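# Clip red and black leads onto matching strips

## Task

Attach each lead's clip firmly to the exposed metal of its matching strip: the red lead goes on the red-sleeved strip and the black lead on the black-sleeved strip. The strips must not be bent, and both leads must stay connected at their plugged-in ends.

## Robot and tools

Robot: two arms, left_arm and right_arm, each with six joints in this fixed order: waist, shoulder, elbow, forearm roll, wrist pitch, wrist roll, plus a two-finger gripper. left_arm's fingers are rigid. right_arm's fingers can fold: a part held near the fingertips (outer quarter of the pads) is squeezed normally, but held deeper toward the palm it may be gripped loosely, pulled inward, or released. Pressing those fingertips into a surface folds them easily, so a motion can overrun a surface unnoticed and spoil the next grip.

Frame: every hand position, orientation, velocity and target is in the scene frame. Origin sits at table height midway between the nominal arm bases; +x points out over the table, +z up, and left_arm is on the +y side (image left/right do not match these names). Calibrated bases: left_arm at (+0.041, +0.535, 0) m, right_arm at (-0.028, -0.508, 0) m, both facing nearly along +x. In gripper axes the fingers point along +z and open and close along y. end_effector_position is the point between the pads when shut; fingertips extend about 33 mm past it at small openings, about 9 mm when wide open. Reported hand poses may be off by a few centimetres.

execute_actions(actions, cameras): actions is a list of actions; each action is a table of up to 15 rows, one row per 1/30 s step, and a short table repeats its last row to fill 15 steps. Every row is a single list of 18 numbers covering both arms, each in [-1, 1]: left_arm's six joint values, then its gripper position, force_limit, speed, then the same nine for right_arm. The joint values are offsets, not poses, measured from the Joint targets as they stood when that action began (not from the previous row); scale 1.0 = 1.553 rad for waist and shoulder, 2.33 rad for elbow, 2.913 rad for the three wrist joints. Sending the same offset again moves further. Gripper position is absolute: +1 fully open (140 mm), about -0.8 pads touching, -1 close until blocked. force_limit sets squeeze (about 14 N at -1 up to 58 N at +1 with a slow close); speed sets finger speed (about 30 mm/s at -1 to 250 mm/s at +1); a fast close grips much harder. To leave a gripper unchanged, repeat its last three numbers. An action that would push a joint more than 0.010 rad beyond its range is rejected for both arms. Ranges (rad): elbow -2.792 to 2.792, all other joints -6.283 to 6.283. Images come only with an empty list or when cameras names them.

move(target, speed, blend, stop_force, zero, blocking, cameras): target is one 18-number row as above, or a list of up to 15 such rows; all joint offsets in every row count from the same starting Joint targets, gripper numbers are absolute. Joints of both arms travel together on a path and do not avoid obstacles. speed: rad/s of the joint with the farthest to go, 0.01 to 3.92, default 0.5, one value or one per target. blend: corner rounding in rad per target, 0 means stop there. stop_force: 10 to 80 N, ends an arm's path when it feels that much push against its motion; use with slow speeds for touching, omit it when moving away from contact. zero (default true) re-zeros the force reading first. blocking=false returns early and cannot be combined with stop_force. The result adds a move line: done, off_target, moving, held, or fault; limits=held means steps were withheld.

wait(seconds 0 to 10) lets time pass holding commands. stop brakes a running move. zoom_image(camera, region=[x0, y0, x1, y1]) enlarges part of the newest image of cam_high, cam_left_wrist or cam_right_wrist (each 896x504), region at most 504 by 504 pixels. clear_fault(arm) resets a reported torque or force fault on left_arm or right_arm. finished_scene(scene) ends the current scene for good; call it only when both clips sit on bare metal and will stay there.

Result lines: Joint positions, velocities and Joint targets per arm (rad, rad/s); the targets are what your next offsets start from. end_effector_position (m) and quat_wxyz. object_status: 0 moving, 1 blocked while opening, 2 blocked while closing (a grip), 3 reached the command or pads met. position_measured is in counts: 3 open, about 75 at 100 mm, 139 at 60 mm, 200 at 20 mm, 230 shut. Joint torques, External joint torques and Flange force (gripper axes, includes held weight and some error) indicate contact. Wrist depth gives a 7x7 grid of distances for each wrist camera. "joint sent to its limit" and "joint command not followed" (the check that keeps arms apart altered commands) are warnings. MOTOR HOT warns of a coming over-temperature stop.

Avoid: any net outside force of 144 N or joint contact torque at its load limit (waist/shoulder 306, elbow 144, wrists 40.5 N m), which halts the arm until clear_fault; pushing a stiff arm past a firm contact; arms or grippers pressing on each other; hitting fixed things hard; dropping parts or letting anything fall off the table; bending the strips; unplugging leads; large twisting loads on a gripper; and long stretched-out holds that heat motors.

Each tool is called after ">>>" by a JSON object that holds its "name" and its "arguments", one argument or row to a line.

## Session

>>> {"name": "execute_actions", "arguments": {
  "actions": []
}}

>>> {"name": "zoom_image", "arguments": {
  "camera": "cam_high",
  "region": [340, 40, 560, 220]
}}

Scene clock: 0.00 s.
left_arm: end_effector_position=(+0.1209, +1.0633, +0.1627) position_measured=3 object_status=3 end_effector_quat_wxyz=(-0.010, +0.105, +0.994, -0.025) | right_arm: end_effector_position=(+0.6421, -1.0097, +0.2871) position_measured=3 object_status=3 end_effector_quat_wxyz=(-0.129, +0.820, -0.225, +0.511)
Joint positions: left_arm=[1.335 0.103 1.981 0.016 1.11 -0.021] | right_arm=[-1.014 0.259 1.915 1.467 0.832 0.101]
Joint velocities: within noise
Joint torques (N m): no reading
External joint torques (N m): no reading
Flange force (N): no reading
Wrist depth (mm): cam_left_wrist=[277 274 273 269 267 266 263 / 288 284 282 281 279 276 270 / 300 298 296 292 290 289 286 / 313 305 307 305 301 298 294 / - 110 322 317 317 133 307 / - 339 337 334 329 132 91 / - 358 354 353 346 342 -] | cam_right_wrist=[3274 2911 2943 3011 870 2278 1858 / 3493 2911 3046 4158 757 - - / - 3969 4440 639 612 - - / 4596 - 809 615 535 442 - / 4596 122 - - 455 138 114 / - 105 - 530 - 377 102 / - - - - 395 - -]
Joint targets: left_arm=[1.335 0.103 1.981 0.016 1.110 -0.021] | right_arm=[-1.014 0.259 1.915 1.467 0.832 0.101]
Tool commands: left_gripper/position=+1.0 left_gripper/force_limit=+1.0 left_gripper/speed=+1.0 right_gripper/position=+1.0 right_gripper/force_limit=+1.0 right_gripper/speed=+1.0
camera_calibration:
cam_left_wrist: T_world_to_cam=[[0.150458, 0.987921, -0.0370843, -1.05565], [0.960869, -0.137308, 0.240576, 0.0111164], [0.232578, -0.0718298, -0.969922, 0.351432], [0, 0, 0, 1]] pos_world=[0.0664143, 1.06967, 0.299039]
cam_right_wrist: T_world_to_cam=[[-0.239865, -0.856697, -0.456656, -0.570886], [-0.605923, 0.499632, -0.619052, 1.08751], [0.7585, 0.128209, -0.638937, -0.0318878], [0, 0, 0, 1]] pos_world=[0.5462, -1.02834, 0.392154]

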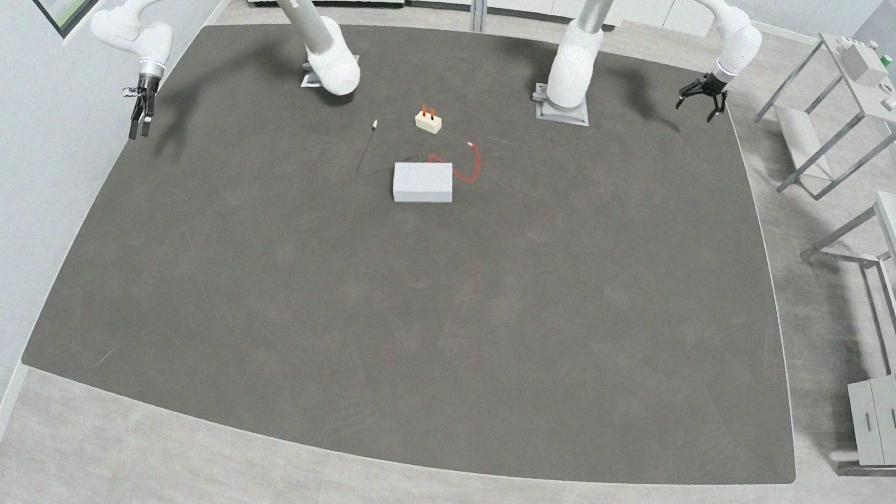

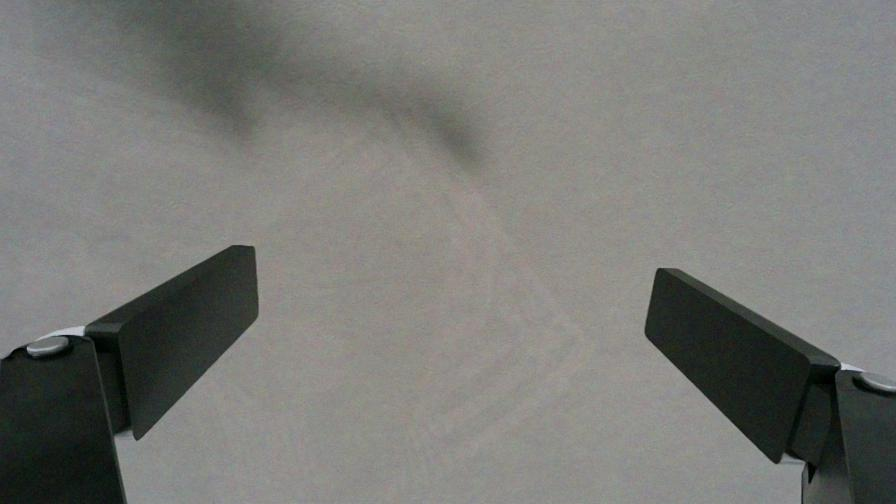

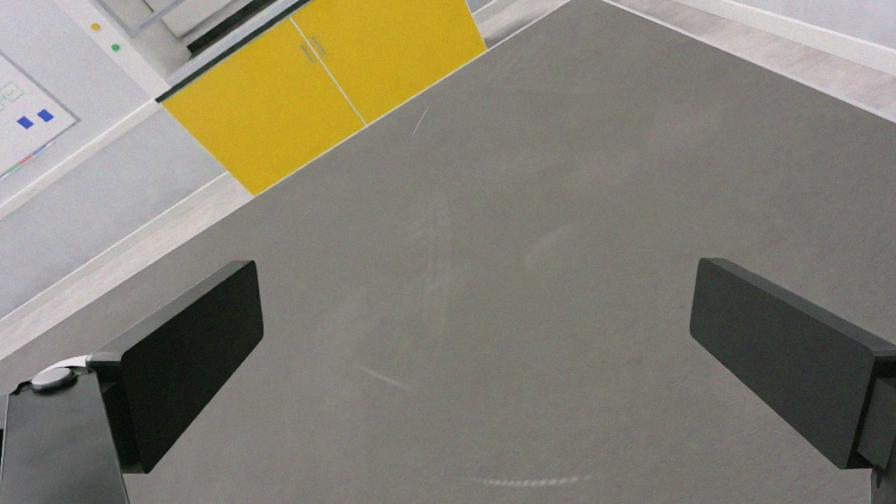

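Scaled by 2.291 from the camera's 896x504 image, which has a finer 1280x720 frame.

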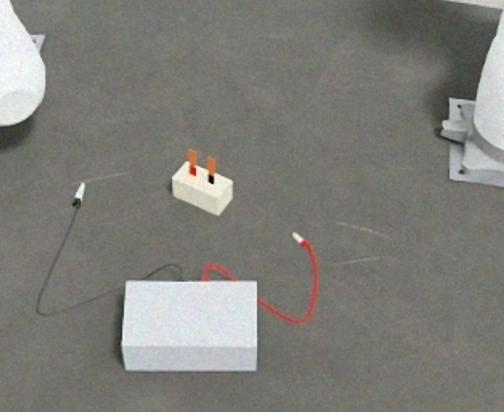

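>>> {"name": "move", "arguments": {
  "target": [-0.9659, -0.0773, -0.0558, -0.0055, 0.0858, 0.3776, -0.4, -1, -1, 0.5241, -0.1578, -0.0451, -0.5036, 0.1668, 0.1826, -0.4, -1, -1],
  "speed": 0.7
}}

Scene clock: 62.10 s.
left_arm: end_effector_position=(+0.5521, +0.4908, +0.2949) position_measured=179 object_status=0 end_effector_quat_wxyz=(-0.008, +0.985, +0.169, -0.025) | right_arm: end_effector_position=(+0.5203, -0.5658, +0.3003) position_measured=179 object_status=0 end_effector_quat_wxyz=(+0.000, +0.927, +0.375, +0.001)
Joint positions: left_arm=[-0.166 -0.017 1.851 0 1.36 1.079] | right_arm=[-0.199 0.014 1.81 0 1.317 0.633]
Joint torques (N m): left_arm=[2.61 -46 -37.97 4.16 0.27 0.41] | right_arm=[-1.76 -40.06 -39.18 4.37 0.31 -0.53]
External joint torques (N m): left_arm=[-2.58 7.16 -2.72 0.05 -0.18 -0.41] | right_arm=[1.83 -2.34 -1.99 -0.1 -0.35 0.53]
Flange force (N): left_arm=[11.8 11.6 -1.2] | right_arm=[3.1 -2.9 -3.2]
Wrist depth (mm): cam_left_wrist=[383 383 380 - 379 381 380 / 402 402 403 401 398 398 392 / 422 423 424 421 421 420 417 / 447 446 444 433 441 444 436 / 472 469 94 467 110 461 412 / - - - 493 75 95 417 / - - - 531 - - 513] | cam_right_wrist=[402 - 390 402 - - - / 419 411 - 419 418 415 - / - - - - 437 427 435 / 471 454 - - - - 452 / 475 472 107 - 114 - 475 / 495 78 91 - - - 491 / - - - - - - -]
Joint targets: left_arm=[-0.166 -0.017 1.851 0.000 1.360 1.079] | right_arm=[-0.199 0.014 1.810 0.000 1.317 0.633]
move: done

>>> {"name": "move", "arguments": {
  "target": [-0.5646, -0.0401, -0.0266, 0, 0.0246, 0.2128, -0.4, -1, -1, 0, 0, 0, 0, 0, 0, -0.4, -1, -1],
  "speed": 0.5,
  "cameras": ["all"]
}}

>>> {"name": "zoom_image", "arguments": {
  "camera": "cam_high",
  "region": [350, 80, 500, 220]
}}

Scene clock: 70.93 s.
left_arm: end_effector_position=(+0.3305, +0.1201, +0.3606) position_measured=179 object_status=3 end_effector_quat_wxyz=(+0.000, +0.837, -0.547, +0.000) | right_arm: end_effector_position=(+0.5203, -0.5658, +0.3003) position_measured=179 object_status=3 end_effector_quat_wxyz=(+0.000, +0.927, +0.375, +0.001)
Joint positions: left_arm=[-1.043 -0.08 1.789 0 1.431 1.698] | right_arm=[-0.199 0.014 1.81 0 1.317 0.633]
Joint torques (N m): left_arm=[0.38 -40.97 -39.29 4.18 0.15 0.38] | right_arm=[-1.76 -40.09 -39.22 4.42 0.3 -0.53]
External joint torques (N m): left_arm=[-0.26 7.22 -2.49 0.1 -0.2 -0.38] | right_arm=[1.75 -2.49 -2 -0.16 -0.34 0.53]
Flange force (N): left_arm=[15.5 -1.8 -2.0] | right_arm=[2.9 -3.0 -3.2]
Wrist depth (mm): cam_left_wrist=[432 380 390 444 451 451 451 / - 453 462 465 461 469 473 / 471 479 483 476 485 489 495 / 498 500 490 503 510 493 518 / 521 519 92 111 122 537 544 / 542 - - - 75 95 569 / - - - - - - 589] | cam_right_wrist=[- - 400 - 404 - 397 / 420 423 423 420 419 - 410 / 428 - 439 424 435 - - / - 463 464 452 - 440 - / 475 - 107 117 117 469 464 / 493 78 91 - - - - / - - - - - - -]
Joint targets: left_arm=[-1.043 -0.080 1.789 0.000 1.431 1.698] | right_arm=[-0.199 0.014 1.810 0.000 1.317 0.633]
move: done
camera_calibration:
cam_left_wrist: T_world_to_cam=[[-0.890749, -0.454283, 0.0138622, 0.350847], [-0.435738, 0.862262, 0.258141, -0.0322734], [-0.129222, 0.223899, -0.966008, 0.50953], [0, 0, 0, 1]] pos_world=[0.364296, 0.0731288, 0.495678]
cam_right_wrist: T_world_to_cam=[[0.683832, -0.729632, -0.00324614, -0.758618], [-0.700829, -0.658061, 0.275308, -0.074109], [-0.20301, -0.18599, -0.96135, 0.431399], [0, 0, 0, 1]] pos_world=[0.554408, -0.522045, 0.432666]

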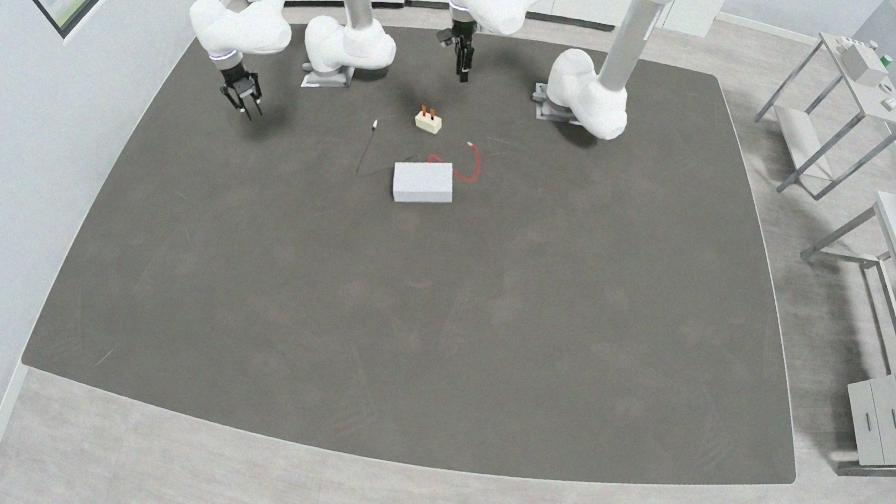

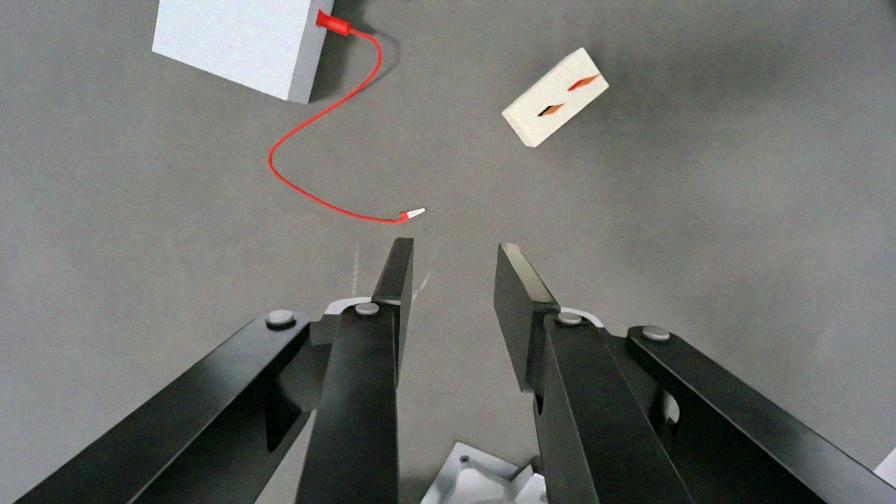

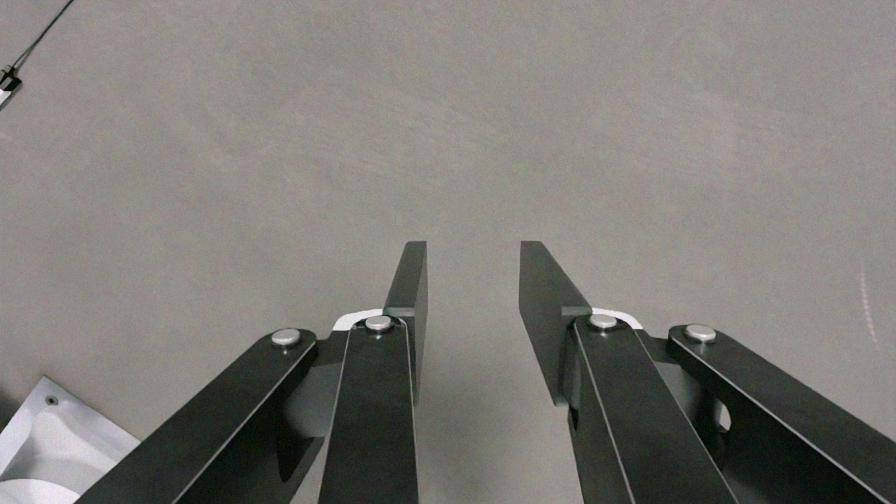

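Scaled by 3.360 from the camera's 896x504 image, which has a finer 1280x720 frame.

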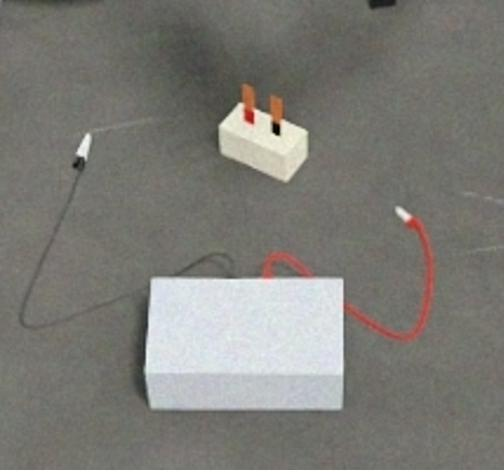

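>>> {"name": "zoom_image", "arguments": {
  "camera": "cam_left_wrist",
  "region": [480, 30, 640, 160]
}}

>>> {"name": "zoom_image", "arguments": {
  "camera": "cam_left_wrist",
  "region": [360, 180, 460, 240]
}}

>>> {"name": "zoom_image", "arguments": {
  "camera": "cam_right_wrist",
  "region": [0, 0, 160, 130]
}}

Scaled by 3.150 from the camera's 896x504 image, which has a finer 1280x720 frame.

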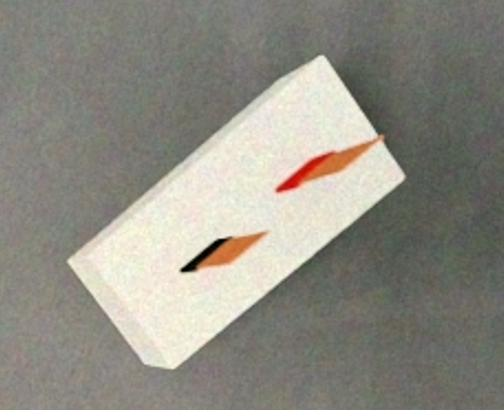

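Scaled by 5.040 from the camera's 896x504 image, which has a finer 1280x720 frame.

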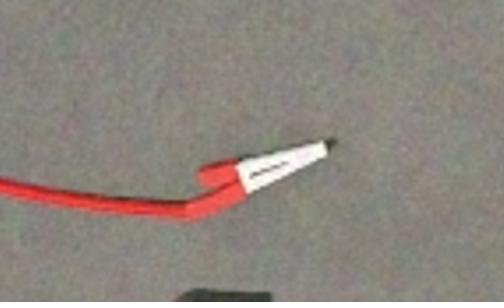

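Scaled by 3.150 from the camera's 896x504 image, which has a finer 1280x720 frame.

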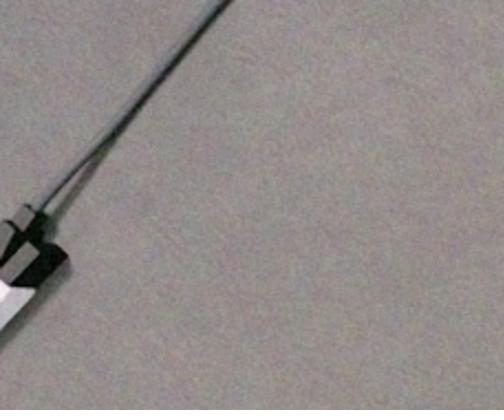

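>>> {"name": "move", "arguments": {
  "target": [-0.12951, 0.32659, -0.18124, 0, -0.0286, 0.68974, -0.4, -1, -1, 0, 0, 0, 0, 0, 0, -0.4, -1, -1],
  "speed": 0.5,
  "cameras": ["cam_left_wrist"]
}}

Scene clock: 228.43 s.
left_arm: end_effector_position=(+0.3407, -0.2098, +0.2600) position_measured=179 object_status=3 end_effector_quat_wxyz=(+0.000, +0.113, +0.994, +0.001) | right_arm: end_effector_position=(+0.5203, -0.5658, +0.3003) position_measured=179 object_status=3 end_effector_quat_wxyz=(+0.000, +0.927, +0.375, +0.001)
Joint positions: left_arm=[-1.244 0.428 1.367 0 1.348 3.707] | right_arm=[-0.199 0.014 1.81 0 1.317 0.633]
Joint torques (N m): left_arm=[2.16 -92.82 -38.59 4.13 0.13 0.18] | right_arm=[-2.15 -39.97 -39.1 4.41 0.33 -0.52]
External joint torques (N m): left_arm=[-2.11 8.36 -2.51 0.05 -0.11 -0.18] | right_arm=[2.21 -2.37 -1.92 -0.16 -0.36 0.52]
Flange force (N): left_arm=[-8.6 -17.4 -0.1] | right_arm=[3.6 -3.5 -3.1]
Wrist depth (mm): cam_left_wrist=[346 349 350 353 356 353 361 / 367 364 369 370 372 373 377 / 375 381 384 389 388 391 396 / 395 396 398 398 406 407 415 / 414 410 94 416 122 414 385 / - - - 442 75 95 372 / - - - - - - 67] | cam_right_wrist=[405 - 403 400 395 408 420 / - - - - - 412 415 / - - - - - - 441 / 456 460 - - 453 444 445 / - - 98 117 114 - 483 / 495 78 91 496 - - 491 / - - - - - - -]
Joint targets: left_arm=[-1.244 0.428 1.367 0.000 1.348 3.707] | right_arm=[-0.199 0.014 1.810 0.000 1.317 0.633]
move: done
camera_calibration:
cam_left_wrist: T_world_to_cam=[[0.167224, 0.985798, 0.0154094, 0.152762], [0.951849, -0.165499, 0.258058, -0.405715], [0.256943, -0.0284861, -0.966007, 0.303031], [0, 0, 0, 1]] pos_world=[0.282772, -0.209106, 0.395074]
Images, in order (width x height): cam_left_wrist 896x504.

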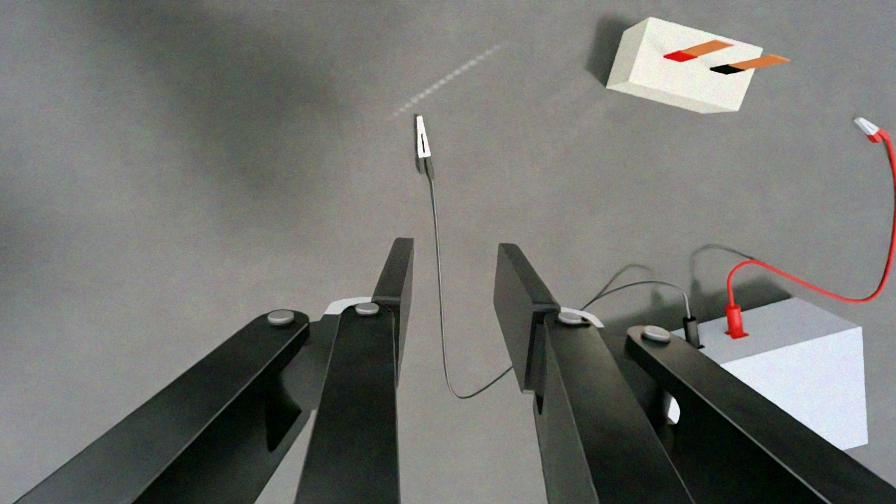

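>>> {"name": "zoom_image", "arguments": {
  "camera": "cam_left_wrist",
  "region": [390, 95, 470, 195]
}}

>>> {"name": "zoom_image", "arguments": {
  "camera": "cam_left_wrist",
  "region": [590, 0, 896, 150]
}}

Scaled by 5.040 from the camera's 896x504 image, which has a finer 1280x720 frame.

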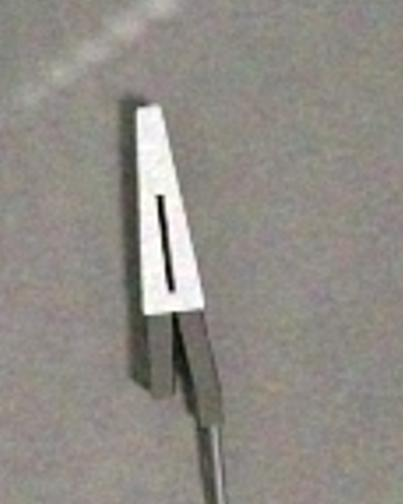

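Scaled by 1.647 from the camera's 896x504 image, which has a finer 1280x720 frame.

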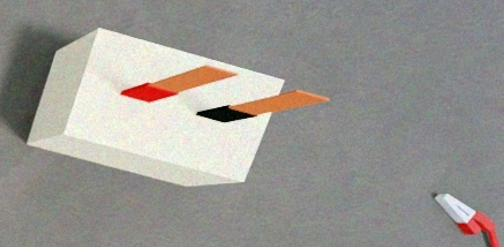

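>>> {"name": "move", "arguments": {
  "target": [-0.020737, 0.048454, 0.05628, 0, -0.070849, -0.06798, -0.4, -1, -1, 0, 0, 0, 0, 0, 0, -0.4, -1, -1],
  "speed": 0.15,
  "cameras": ["cam_left_wrist"]
}}

>>> {"name": "zoom_image", "arguments": {
  "camera": "cam_left_wrist",
  "region": [380, 120, 530, 320]
}}

Scene clock: 295.60 s.
left_arm: end_effector_position=(+0.3180, -0.2235, +0.1301) position_measured=179 object_status=3 end_effector_quat_wxyz=(+0.000, +0.030, +1.000, +0.001) | right_arm: end_effector_position=(+0.5203, -0.5658, +0.3003) position_measured=179 object_status=3 end_effector_quat_wxyz=(+0.000, +0.927, +0.375, +0.001)
Joint positions: left_arm=[-1.276 0.503 1.498 0 1.142 3.51] | right_arm=[-0.199 0.014 1.81 0 1.317 0.633]
Joint torques (N m): left_arm=[2.06 -97.67 -34.97 3.86 0.45 0.45] | right_arm=[-1.61 -39.98 -39.11 4.44 0.33 -0.55]
External joint torques (N m): left_arm=[-2.03 9.02 -3.44 0.05 -0.44 -0.45] | right_arm=[1.58 -2.76 -2.18 -0.17 -0.37 0.55]
Flange force (N): left_arm=[-5.5 -20.3 3.7] | right_arm=[2.5 -3.0 -3.6]
Wrist depth (mm): cam_left_wrist=[234 234 236 239 240 241 243 / 242 243 245 247 250 251 211 / 253 255 257 259 261 262 236 / 265 266 269 267 270 275 278 / 276 276 94 280 122 288 292 / 286 - - 298 75 95 305 / - - - 313 - - 316] | cam_right_wrist=[401 402 403 - - 390 401 / 417 423 411 429 - - 418 / 432 430 - 427 443 441 - / - - 455 - - 423 442 / 499 474 98 468 114 471 482 / - 78 91 - - - 498 / - - - - - - -]
Joint targets: left_arm=[-1.276 0.503 1.498 0.000 1.142 3.509] | right_arm=[-0.199 0.014 1.810 0.000 1.317 0.633]
move: done
camera_calibration:
cam_left_wrist: T_world_to_cam=[[0.00261268, 0.999877, 0.0154876, 0.227547], [0.966033, -0.00652577, 0.258337, -0.321874], [0.258407, 0.0142866, -0.965931, 0.19209], [0, 0, 0, 1]] pos_world=[0.260709, -0.232364, 0.265173]
Images, in order (width x height): cam_left_wrist 896x504.

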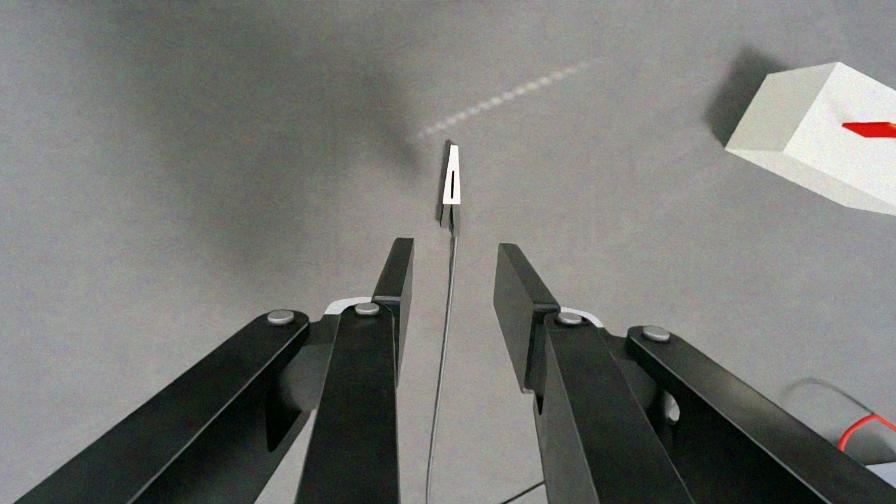

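Scaled by 2.520 from the camera's 896x504 image, which has a finer 1280x720 frame.

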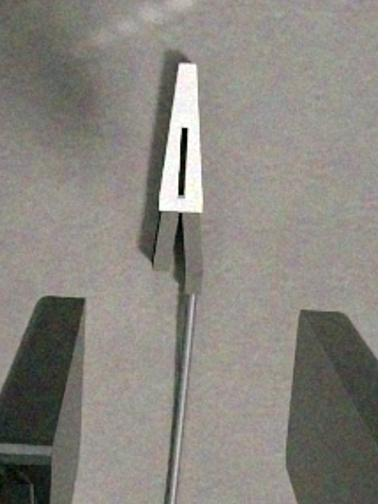

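>>> {"name": "move", "arguments": {
  "target": [0.001268, 0.034451, 0.02324, 0, -0.036956, 0.000676, -0.4, -1, -1, 0, 0, 0, 0, 0, 0, -0.4, -1, -1],
  "speed": 0.06,
  "cameras": ["cam_left_wrist"]
}}

>>> {"name": "zoom_image", "arguments": {
  "camera": "cam_left_wrist",
  "region": [380, 120, 530, 320]
}}

Scene clock: 331.63 s.
left_arm: end_effector_position=(+0.3196, -0.2236, +0.0601) position_measured=179 object_status=3 end_effector_quat_wxyz=(+0.000, +0.030, +1.000, +0.001) | right_arm: end_effector_position=(+0.5203, -0.5658, +0.3003) position_measured=179 object_status=3 end_effector_quat_wxyz=(+0.000, +0.927, +0.375, +0.001)
Joint positions: left_arm=[-1.274 0.556 1.552 0 1.034 3.511] | right_arm=[-0.199 0.014 1.81 0 1.317 0.633]
Joint torques (N m): left_arm=[2.2 -99.45 -33.36 3.7 0.15 0.38] | right_arm=[-1.84 -40.03 -39.09 4.42 0.33 -0.49]
External joint torques (N m): left_arm=[-2.21 8.12 -2.88 -0.03 -0.13 -0.38] | right_arm=[1.64 -2.35 -2.2 -0.15 -0.38 0.49]
Flange force (N): left_arm=[-4.2 -17.5 4.9] | right_arm=[3.0 -2.4 -3.4]
Wrist depth (mm): cam_left_wrist=[170 172 173 174 176 177 178 / 178 179 180 182 183 184 184 / 185 187 188 188 191 193 194 / 194 195 197 195 198 202 203 / 203 203 95 206 122 211 213 / 210 - - 218 75 95 224 / - - - 230 - - 232] | cam_right_wrist=[402 402 414 404 - 401 - / 423 420 423 420 423 424 413 / - - 438 435 420 440 - / - - - 450 - 452 - / 482 - 98 469 114 469 - / 492 78 91 - - - - / - - - - - - -]
Joint targets: left_arm=[-1.274 0.556 1.552 0.000 1.034 3.511] | right_arm=[-0.199 0.014 1.810 0.000 1.317 0.633]
move: done
camera_calibration:
cam_left_wrist: T_world_to_cam=[[0.0025157, 0.999877, 0.0154605, 0.228758], [0.966058, -0.00642372, 0.258247, -0.305302], [0.258314, 0.014286, -0.965955, 0.124092], [0, 0, 0, 1]] pos_world=[0.26231, -0.232464, 0.195174]
Images, in order (width x height): cam_left_wrist 896x504.

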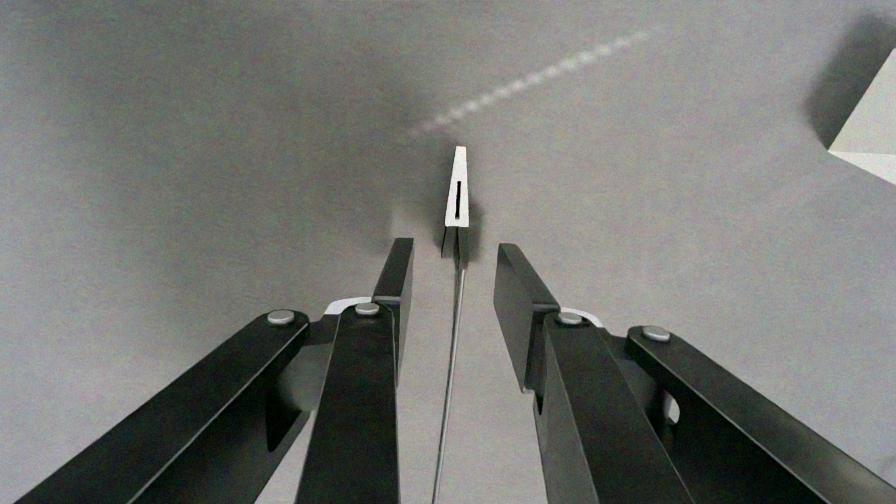

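Scaled by 2.520 from the camera's 896x504 image, which has a finer 1280x720 frame.

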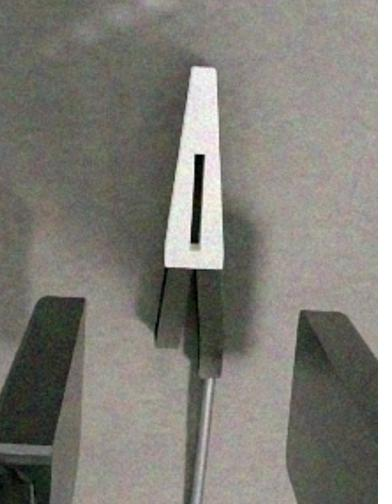

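>>> {"name": "move", "arguments": {
  "target": [0.000977, 0.01257, 0.006994, 0, -0.012295, 0.000521, -0.4, -1, -1, 0, 0, 0, 0, 0, 0, -0.4, -1, -1],
  "speed": 0.03,
  "stop_force": 12,
  "cameras": ["cam_left_wrist"]
}}

>>> {"name": "zoom_image", "arguments": {
  "camera": "cam_left_wrist",
  "region": [380, 120, 530, 320]
}}

Scene clock: 353.07 s.
left_arm: end_effector_position=(+0.3207, -0.2228, +0.0365) position_measured=179 object_status=3 end_effector_quat_wxyz=(+0.000, +0.030, +1.000, +0.001) | right_arm: end_effector_position=(+0.5203, -0.5658, +0.3003) position_measured=179 object_status=3 end_effector_quat_wxyz=(+0.000, +0.927, +0.375, +0.001)
Joint positions: left_arm=[-1.273 0.576 1.569 0 0.998 3.513] | right_arm=[-0.199 0.014 1.81 0 1.317 0.633]
Joint torques (N m): left_arm=[2.19 -101 -32.64 3.55 0.24 0.39] | right_arm=[-1.66 -40.13 -39.08 4.41 0.35 -0.49]
External joint torques (N m): left_arm=[-2.19 8.95 -2.67 0.04 -0.22 -0.39] | right_arm=[1.64 -2.79 -2.11 -0.15 -0.38 0.49]
Flange force (N): left_arm=[-4.3 -17.8 6.5] | right_arm=[2.4 -3.1 -3.5]
Wrist depth (mm): cam_left_wrist=[150 151 152 153 154 155 156 / 156 157 158 160 161 162 163 / 163 163 165 166 168 169 170 / 170 171 172 172 173 177 179 / 178 178 94 179 121 186 188 / 185 - - 192 75 91 197 / - - - 202 - - 203] | cam_right_wrist=[402 - - - 403 405 406 / - 414 411 - 425 - - / 434 435 - - 440 444 - / - 460 458 - - 454 458 / - - 98 471 117 473 490 / - 78 90 498 - - 496 / - - - - - - -]
Joint targets: left_arm=[-1.273 0.576 1.569 0.000 0.998 3.513] | right_arm=[-0.199 0.014 1.810 0.000 1.317 0.633]
move: done
camera_calibration:
cam_left_wrist: T_world_to_cam=[[0.00249105, 0.999876, 0.0155574, 0.22831], [0.966058, -0.00642493, 0.258246, -0.300265], [0.258314, 0.014386, -0.965954, 0.101022], [0, 0, 0, 1]] pos_world=[0.26341, -0.231664, 0.171573]
Images, in order (width x height): cam_left_wrist 896x504.

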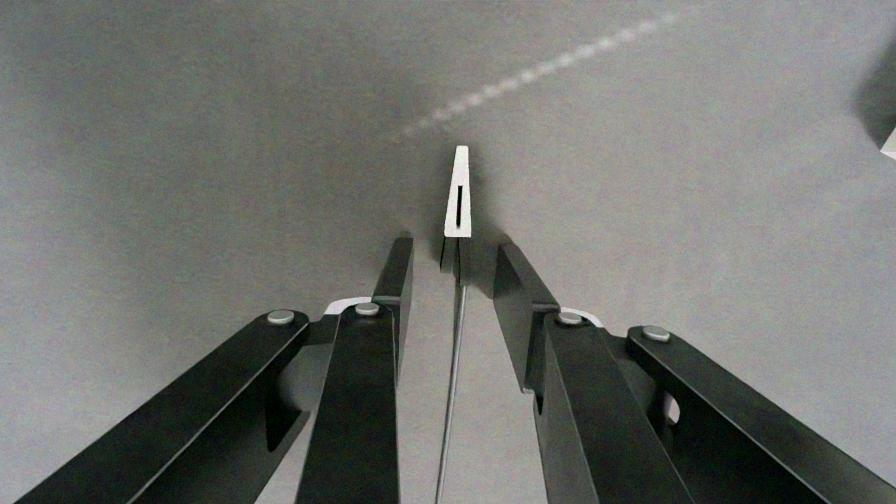

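Scaled by 2.520 from the camera's 896x504 image, which has a finer 1280x720 frame.

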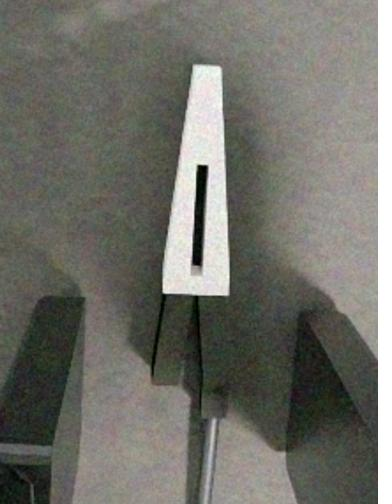

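>>> {"name": "execute_actions", "arguments": {
  "actions": [
    [[0,0,0,0,0,0,-1,-1,-1,0,0,0,0,0,0,-0.4,-1,-1]],
    [[0,0,0,0,0,0,-1,-1,-1,0,0,0,0,0,0,-0.4,-1,-1]],
    [[0,0,0,0,0,0,-1,-1,-1,0,0,0,0,0,0,-0.4,-1,-1]],
    [[0,0,0,0,0,0,-1,-1,-1,0,0,0,0,0,0,-0.4,-1,-1]]
  ],
  "cameras": ["cam_left_wrist"]
}}

>>> {"name": "zoom_image", "arguments": {
  "camera": "cam_left_wrist",
  "region": [380, 120, 530, 320]
}}

Scene clock: 364.23 s.
left_arm: end_effector_position=(+0.3207, -0.2228, +0.0365) position_measured=219 object_status=2 end_effector_quat_wxyz=(+0.000, +0.030, +1.000, +0.001) | right_arm: end_effector_position=(+0.5203, -0.5658, +0.3003) position_measured=179 object_status=3 end_effector_quat_wxyz=(+0.000, +0.927, +0.375, +0.001)
Joint positions: left_arm=[-1.273 0.576 1.569 0 0.998 3.513] | right_arm=[-0.199 0.014 1.81 0 1.317 0.633]
Joint torques (N m): left_arm=[1.84 -99.21 -31.94 3.58 0.06 0.32] | right_arm=[-1.66 -39.89 -39.02 4.46 0.32 -0.53]
External joint torques (N m): left_arm=[-1.83 7.16 -3.45 0.02 -0.05 -0.32] | right_arm=[1.62 -2.71 -2.18 -0.19 -0.35 0.53]
External joint torques at the end of the 1st action: left_arm=[-2.42 9.65 -2.79 0.02 -0.17 -0.43] | right_arm=[2.1 -3.17 -2.22 -0.13 -0.37 0.55]
External joint torques at the end of the 2nd action: left_arm=[-2.08 7.37 -3.56 0.09 -0.12 -0.38] | right_arm=[1.55 -2.2 -1.91 -0.15 -0.36 0.51]
External joint torques at the end of the 3rd action: left_arm=[-2.49 7.69 -3.56 0.07 -0.1 -0.38] | right_arm=[1.79 -3.16 -2.11 -0.11 -0.39 0.49]
Flange force (N): left_arm=[-4.6 -17.2 4.2] | right_arm=[2.6 -2.9 -3.6]
Flange force at the end of the 1st action (N): left_arm=[-4.5 -19.1 6.9] | right_arm=[2.9 -4.0 -3.8]
Flange force at the end of the 2nd action (N): left_arm=[-4.5 -17.7 4.4] | right_arm=[2.7 -2.5 -3.0]
Flange force at the end of the 3rd action (N): left_arm=[-4.2 -18.3 4.6] | right_arm=[2.3 -3.7 -3.6]
Wrist depth (mm): cam_left_wrist=[150 151 152 153 154 155 156 / 156 157 158 160 161 161 163 / 163 163 165 166 168 169 171 / 171 171 172 171 175 177 178 / 178 179 178 99 105 186 187 / 186 184 79 - 83 192 198 / - - - - - 68 206] | cam_right_wrist=[- 401 - - - - 400 / - 418 404 433 418 415 414 / 458 437 - - 432 - 434 / - 450 - - - - 456 / - - 98 472 114 473 478 / - 78 91 - - - - / - - - 522 - - -]
Joint targets: left_arm=[-1.273 0.576 1.569 0.000 0.998 3.513] | right_arm=[-0.199 0.014 1.810 0.000 1.317 0.633]
camera_calibration:
cam_left_wrist: T_world_to_cam=[[0.00249105, 0.999876, 0.0155574, 0.22831], [0.966058, -0.00642493, 0.258246, -0.300265], [0.258314, 0.014386, -0.965954, 0.101022], [0, 0, 0, 1]] pos_world=[0.26341, -0.231664, 0.171573]
Images, in order (width x height): cam_left_wrist 896x504.

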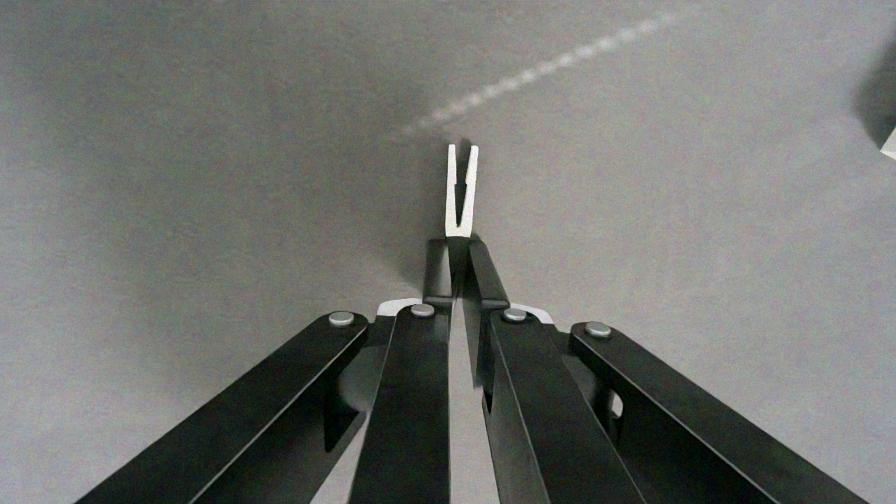

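Scaled by 2.520 from the camera's 896x504 image, which has a finer 1280x720 frame.

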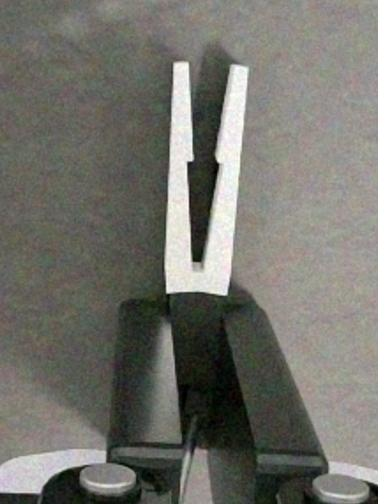

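>>> {"name": "move", "arguments": {
  "target": [0, -0.087769, -0.086222, 0, 0.115758, 0, -1, -1, -1, 0, 0, 0, 0, 0, 0, -0.4, -1, -1],
  "speed": 0.1,
  "cameras": ["cam_left_wrist", "cam_high"]
}}

>>> {"name": "zoom_image", "arguments": {
  "camera": "cam_high",
  "region": [340, 60, 500, 200]
}}

Scene clock: 409.33 s.
left_arm: end_effector_position=(+0.3207, -0.2230, +0.2498) position_measured=219 object_status=2 end_effector_quat_wxyz=(+0.000, +0.030, +1.000, +0.001) | right_arm: end_effector_position=(+0.5203, -0.5658, +0.3003) position_measured=179 object_status=3 end_effector_quat_wxyz=(+0.000, +0.927, +0.375, +0.001)
Joint positions: left_arm=[-1.273 0.44 1.368 0 1.335 3.513] | right_arm=[-0.199 0.014 1.81 0 1.317 0.633]
Joint torques (N m): left_arm=[2.21 -94.59 -37.84 4.07 0.06 0.35] | right_arm=[-1.73 -40 -39.2 4.43 0.36 -0.51]
External joint torques (N m): left_arm=[-2.24 9.46 -3.07 0.09 -0.04 -0.35] | right_arm=[1.82 -2.98 -2.03 -0.16 -0.39 0.51]
Flange force (N): left_arm=[-6.0 -21.7 -0.2] | right_arm=[2.5 -3.7 -3.4]
Wrist depth (mm): cam_left_wrist=[336 340 342 345 348 349 352 / 351 356 359 362 363 340 369 / 364 370 371 372 379 380 383 / 387 386 394 162 395 400 402 / 402 404 400 98 104 416 421 / 421 - 79 - 84 400 438 / - - - - - 68 458] | cam_right_wrist=[- - - - 407 409 - / - - 443 - 417 - - / 424 - 432 439 - 447 - / 456 455 - 451 479 449 - / - 464 98 480 117 469 - / - 78 90 - - - - / - - - - - - -]
Joint targets: left_arm=[-1.273 0.440 1.368 0.000 1.336 3.513] | right_arm=[-0.199 0.014 1.810 0.000 1.317 0.633]
move: done
camera_calibration:
cam_left_wrist: T_world_to_cam=[[0.00241932, 0.999878, 0.0154335, 0.225257], [0.966058, -0.00632367, 0.258249, -0.355354], [0.258315, 0.0142849, -0.965955, 0.307137], [0, 0, 0, 1]] pos_world=[0.26341, -0.231864, 0.384974]
Images, in order (width x height): cam_high 896x504, cam_left_wrist 896x504.

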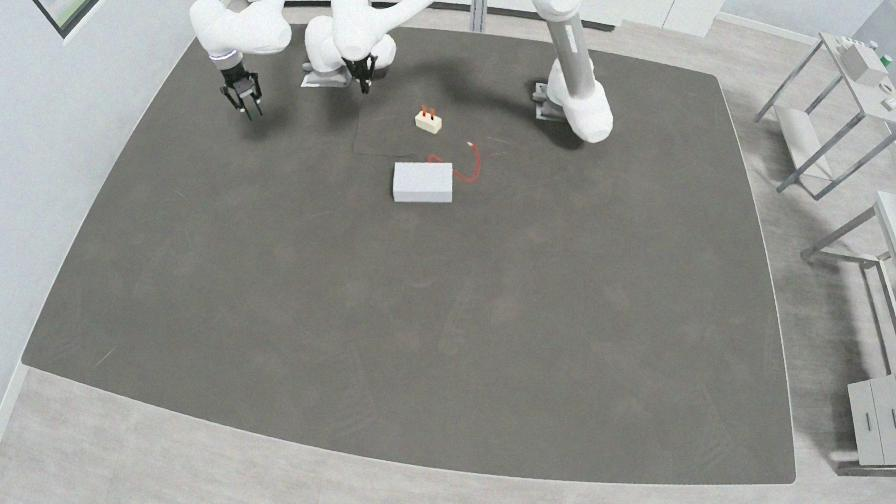

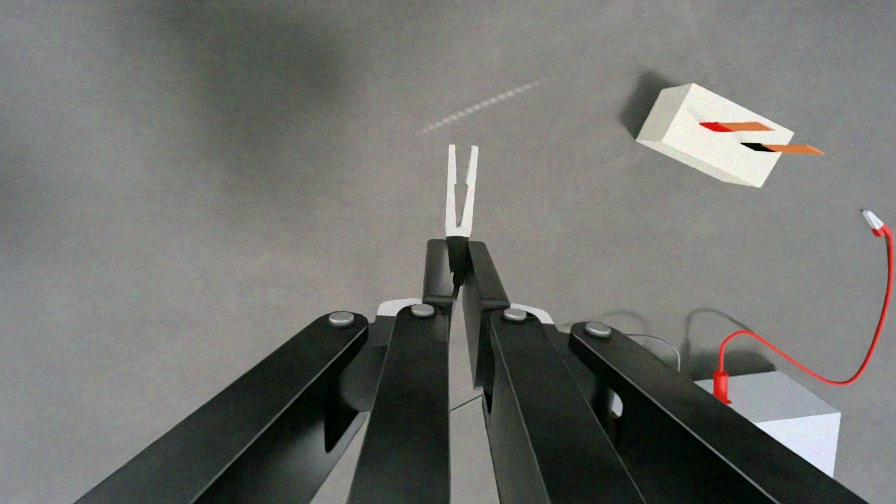

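Scaled by 3.150 from the camera's 896x504 image, which has a finer 1280x720 frame.

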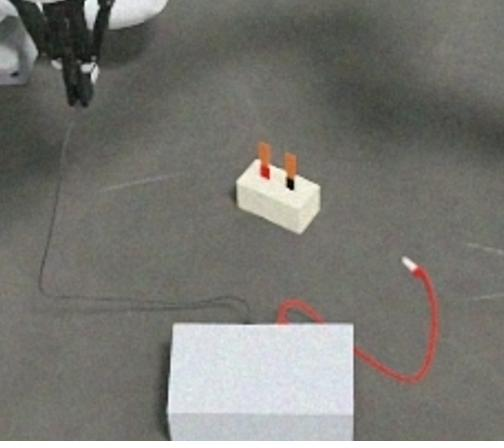

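>>> {"name": "move", "arguments": {
  "target": [0.42275, -0.27446, 0.23006, 0, -0.0377, -0.19762, -1, -1, -1, 0, 0, 0, 0, 0, 0, -0.4, -1, -1],
  "speed": 0.15,
  "cameras": ["cam_left_wrist", "cam_high"]
}}

>>> {"name": "zoom_image", "arguments": {
  "camera": "cam_high",
  "region": [360, 60, 520, 200]
}}

Scene clock: 429.73 s.
left_arm: end_effector_position=(+0.5002, +0.2602, +0.2502) position_measured=219 object_status=2 end_effector_quat_wxyz=(+0.000, -0.553, +0.833, +0.001) | right_arm: end_effector_position=(+0.5203, -0.5658, +0.3003) position_measured=179 object_status=3 end_effector_quat_wxyz=(+0.000, +0.927, +0.375, +0.001)
Joint positions: left_arm=[-0.616 0.013 1.904 0 1.226 2.937] | right_arm=[-0.199 0.014 1.81 0 1.317 0.633]
Joint torques (N m): left_arm=[3.37 -48.25 -36.86 3.98 0.14 0.3] | right_arm=[-1.66 -40.18 -39.06 4.39 0.33 -0.53]
External joint torques (N m): left_arm=[-3.45 7.26 -2.85 0.05 -0.16 -0.3] | right_arm=[1.78 -2.67 -2.09 -0.12 -0.35 0.53]
Flange force (N): left_arm=[9.1 -14.8 0.7] | right_arm=[2.8 -3.2 -3.4]
Wrist depth (mm): cam_left_wrist=[340 284 297 345 350 352 355 / 355 355 357 361 363 367 369 / 364 371 375 374 380 382 385 / 387 388 392 162 394 400 406 / 404 404 404 98 105 421 423 / 422 - 79 - 84 437 449 / - - - - - 68 462] | cam_right_wrist=[400 - 390 - 405 404 410 / 420 420 - 421 - 412 415 / - 428 - 429 437 437 435 / 462 - - - 449 460 434 / - - 98 - 122 464 - / 491 78 91 492 - - - / - - - - - - -]
Joint targets: left_arm=[-0.616 0.013 1.904 0.000 1.226 2.937] | right_arm=[-0.199 0.014 1.810 0.000 1.317 0.633]
move: done
camera_calibration:
cam_left_wrist: T_world_to_cam=[[-0.942263, 0.334524, 0.0152649, 0.387356], [0.32687, 0.908884, 0.259008, -0.444472], [0.0727705, 0.249044, -0.965755, 0.285852], [0, 0, 0, 1]] pos_world=[0.489475, 0.203204, 0.385272]
Images, in order (width x height): cam_high 896x504, cam_left_wrist 896x504.

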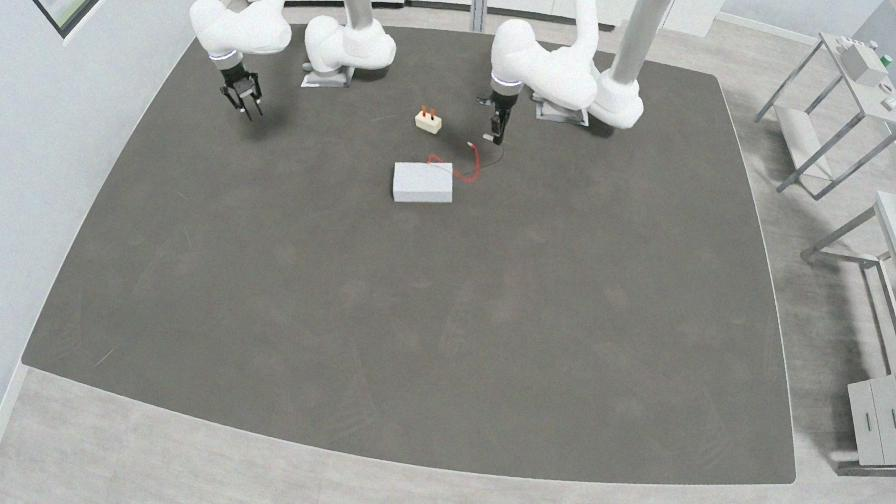

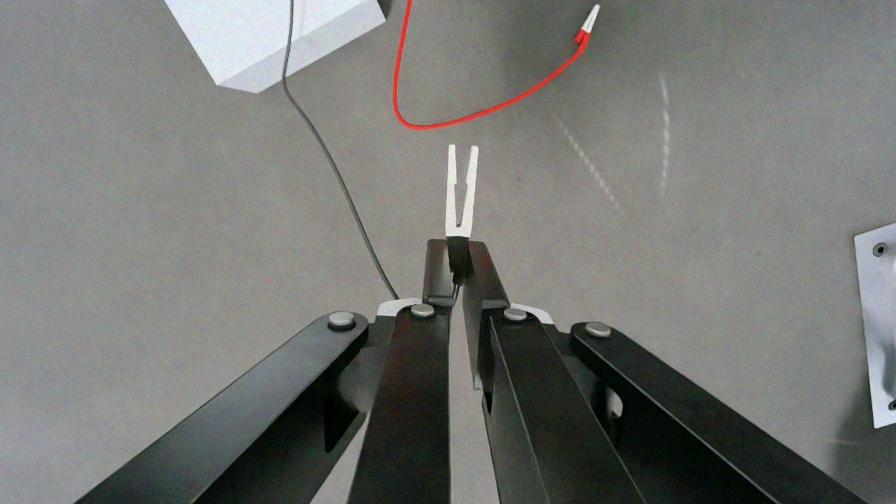

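Scaled by 3.150 from the camera's 896x504 image, which has a finer 1280x720 frame.

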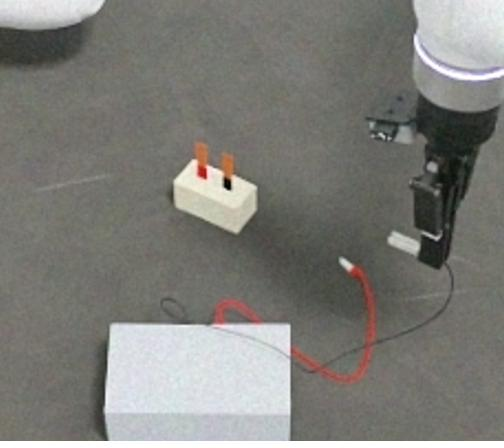

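>>> {"name": "move", "arguments": {
  "target": [
    [0.077364, 0.077299, -0.06404, 0, 0.010013, 0.041245, -1, -1, -1, 0, 0, 0, 0, 0, 0, -0.4, -1, -1]
  ],
  "speed": 0.1,
  "cameras": ["cam_left_wrist", "cam_high"]
}}

>>> {"name": "zoom_image", "arguments": {
  "camera": "cam_high",
  "region": [360, 80, 540, 220]
}}

Scene clock: 575.33 s.
left_arm: end_effector_position=(+0.6000, +0.2804, +0.2601) position_measured=219 object_status=2 end_effector_quat_wxyz=(+0.000, -0.553, +0.833, +0.001) | right_arm: end_effector_position=(+0.5203, -0.5658, +0.3003) position_measured=179 object_status=3 end_effector_quat_wxyz=(+0.000, +0.927, +0.375, +0.001)
Joint positions: left_arm=[-0.496 0.133 1.755 0 1.255 3.057] | right_arm=[-0.199 0.014 1.81 0 1.317 0.633]
Joint torques (N m): left_arm=[1.55 -61.1 -36.52 4.09 0.16 0.52] | right_arm=[-2 -40.05 -39.05 4.39 0.31 -0.56]
External joint torques (N m): left_arm=[-1.57 7.21 -3.38 -0.04 -0.16 -0.52] | right_arm=[2.09 -2.48 -2.1 -0.13 -0.35 0.56]
Flange force (N): left_arm=[3.9 -17.0 -0.4] | right_arm=[3.5 -3.3 -3.4]
Wrist depth (mm): cam_left_wrist=[349 350 352 355 359 360 363 / 362 364 365 365 375 372 378 / 377 381 383 392 388 396 396 / 396 399 400 162 408 411 415 / 414 416 411 98 105 430 436 / 432 - 79 - 84 450 457 / - - - - - 68 471] | cam_right_wrist=[- 398 392 - - 402 - / - 418 - 410 - 428 410 / - - 452 440 - 436 443 / 460 465 - 436 - 450 442 / - 460 98 - 114 105 - / - 78 91 - - - - / - - - - - - -]
Joint targets: left_arm=[-0.496 0.133 1.755 0.000 1.255 3.057] | right_arm=[-0.199 0.014 1.810 0.000 1.317 0.633]
move: done
camera_calibration:
cam_left_wrist: T_world_to_cam=[[-0.942389, 0.334169, 0.0153205, 0.474746], [0.326551, 0.909039, 0.258866, -0.497751], [0.0725779, 0.248955, -0.965792, 0.283286], [0, 0, 0, 1]] pos_world=[0.589376, 0.223305, 0.395172]
Images, in order (width x height): cam_high 896x504, cam_left_wrist 896x504.

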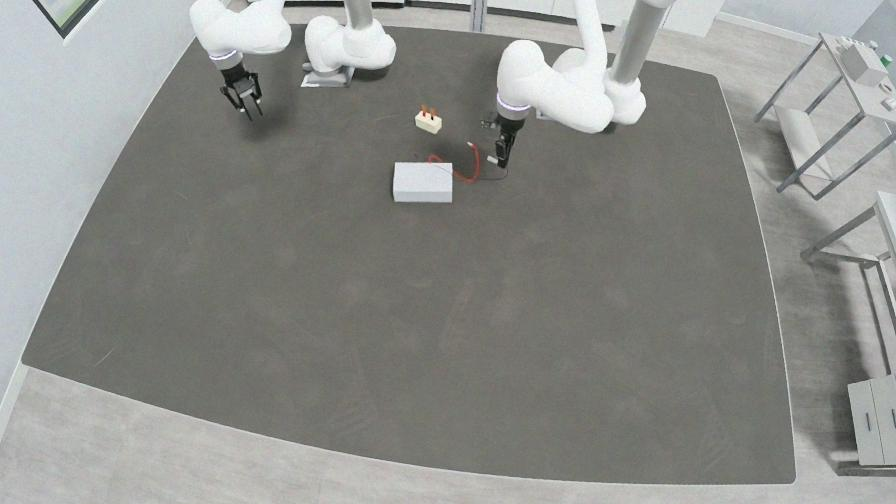

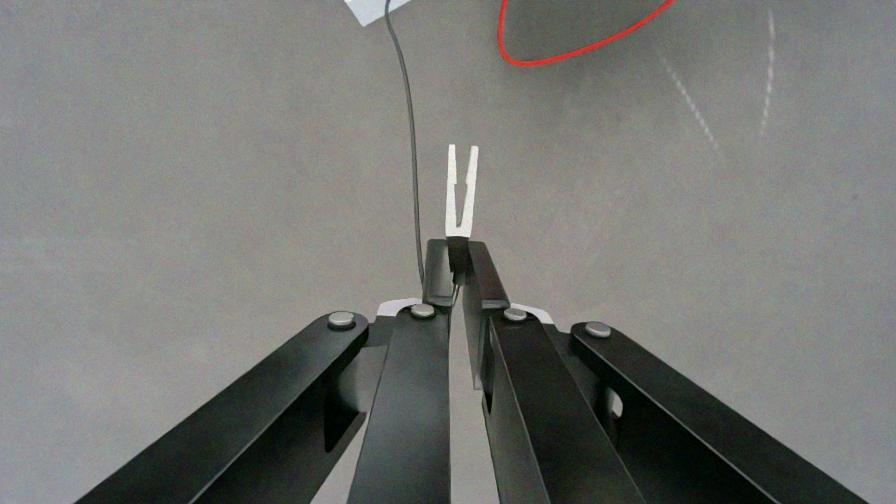

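Scaled by 2.800 from the camera's 896x504 image, which has a finer 1280x720 frame.

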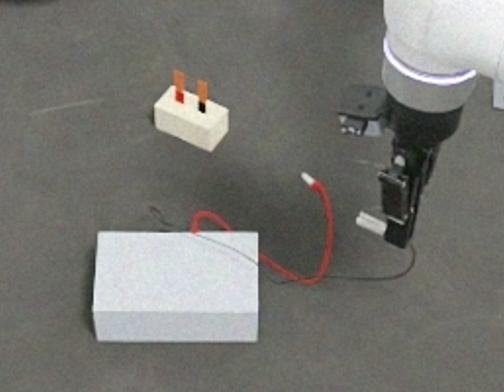

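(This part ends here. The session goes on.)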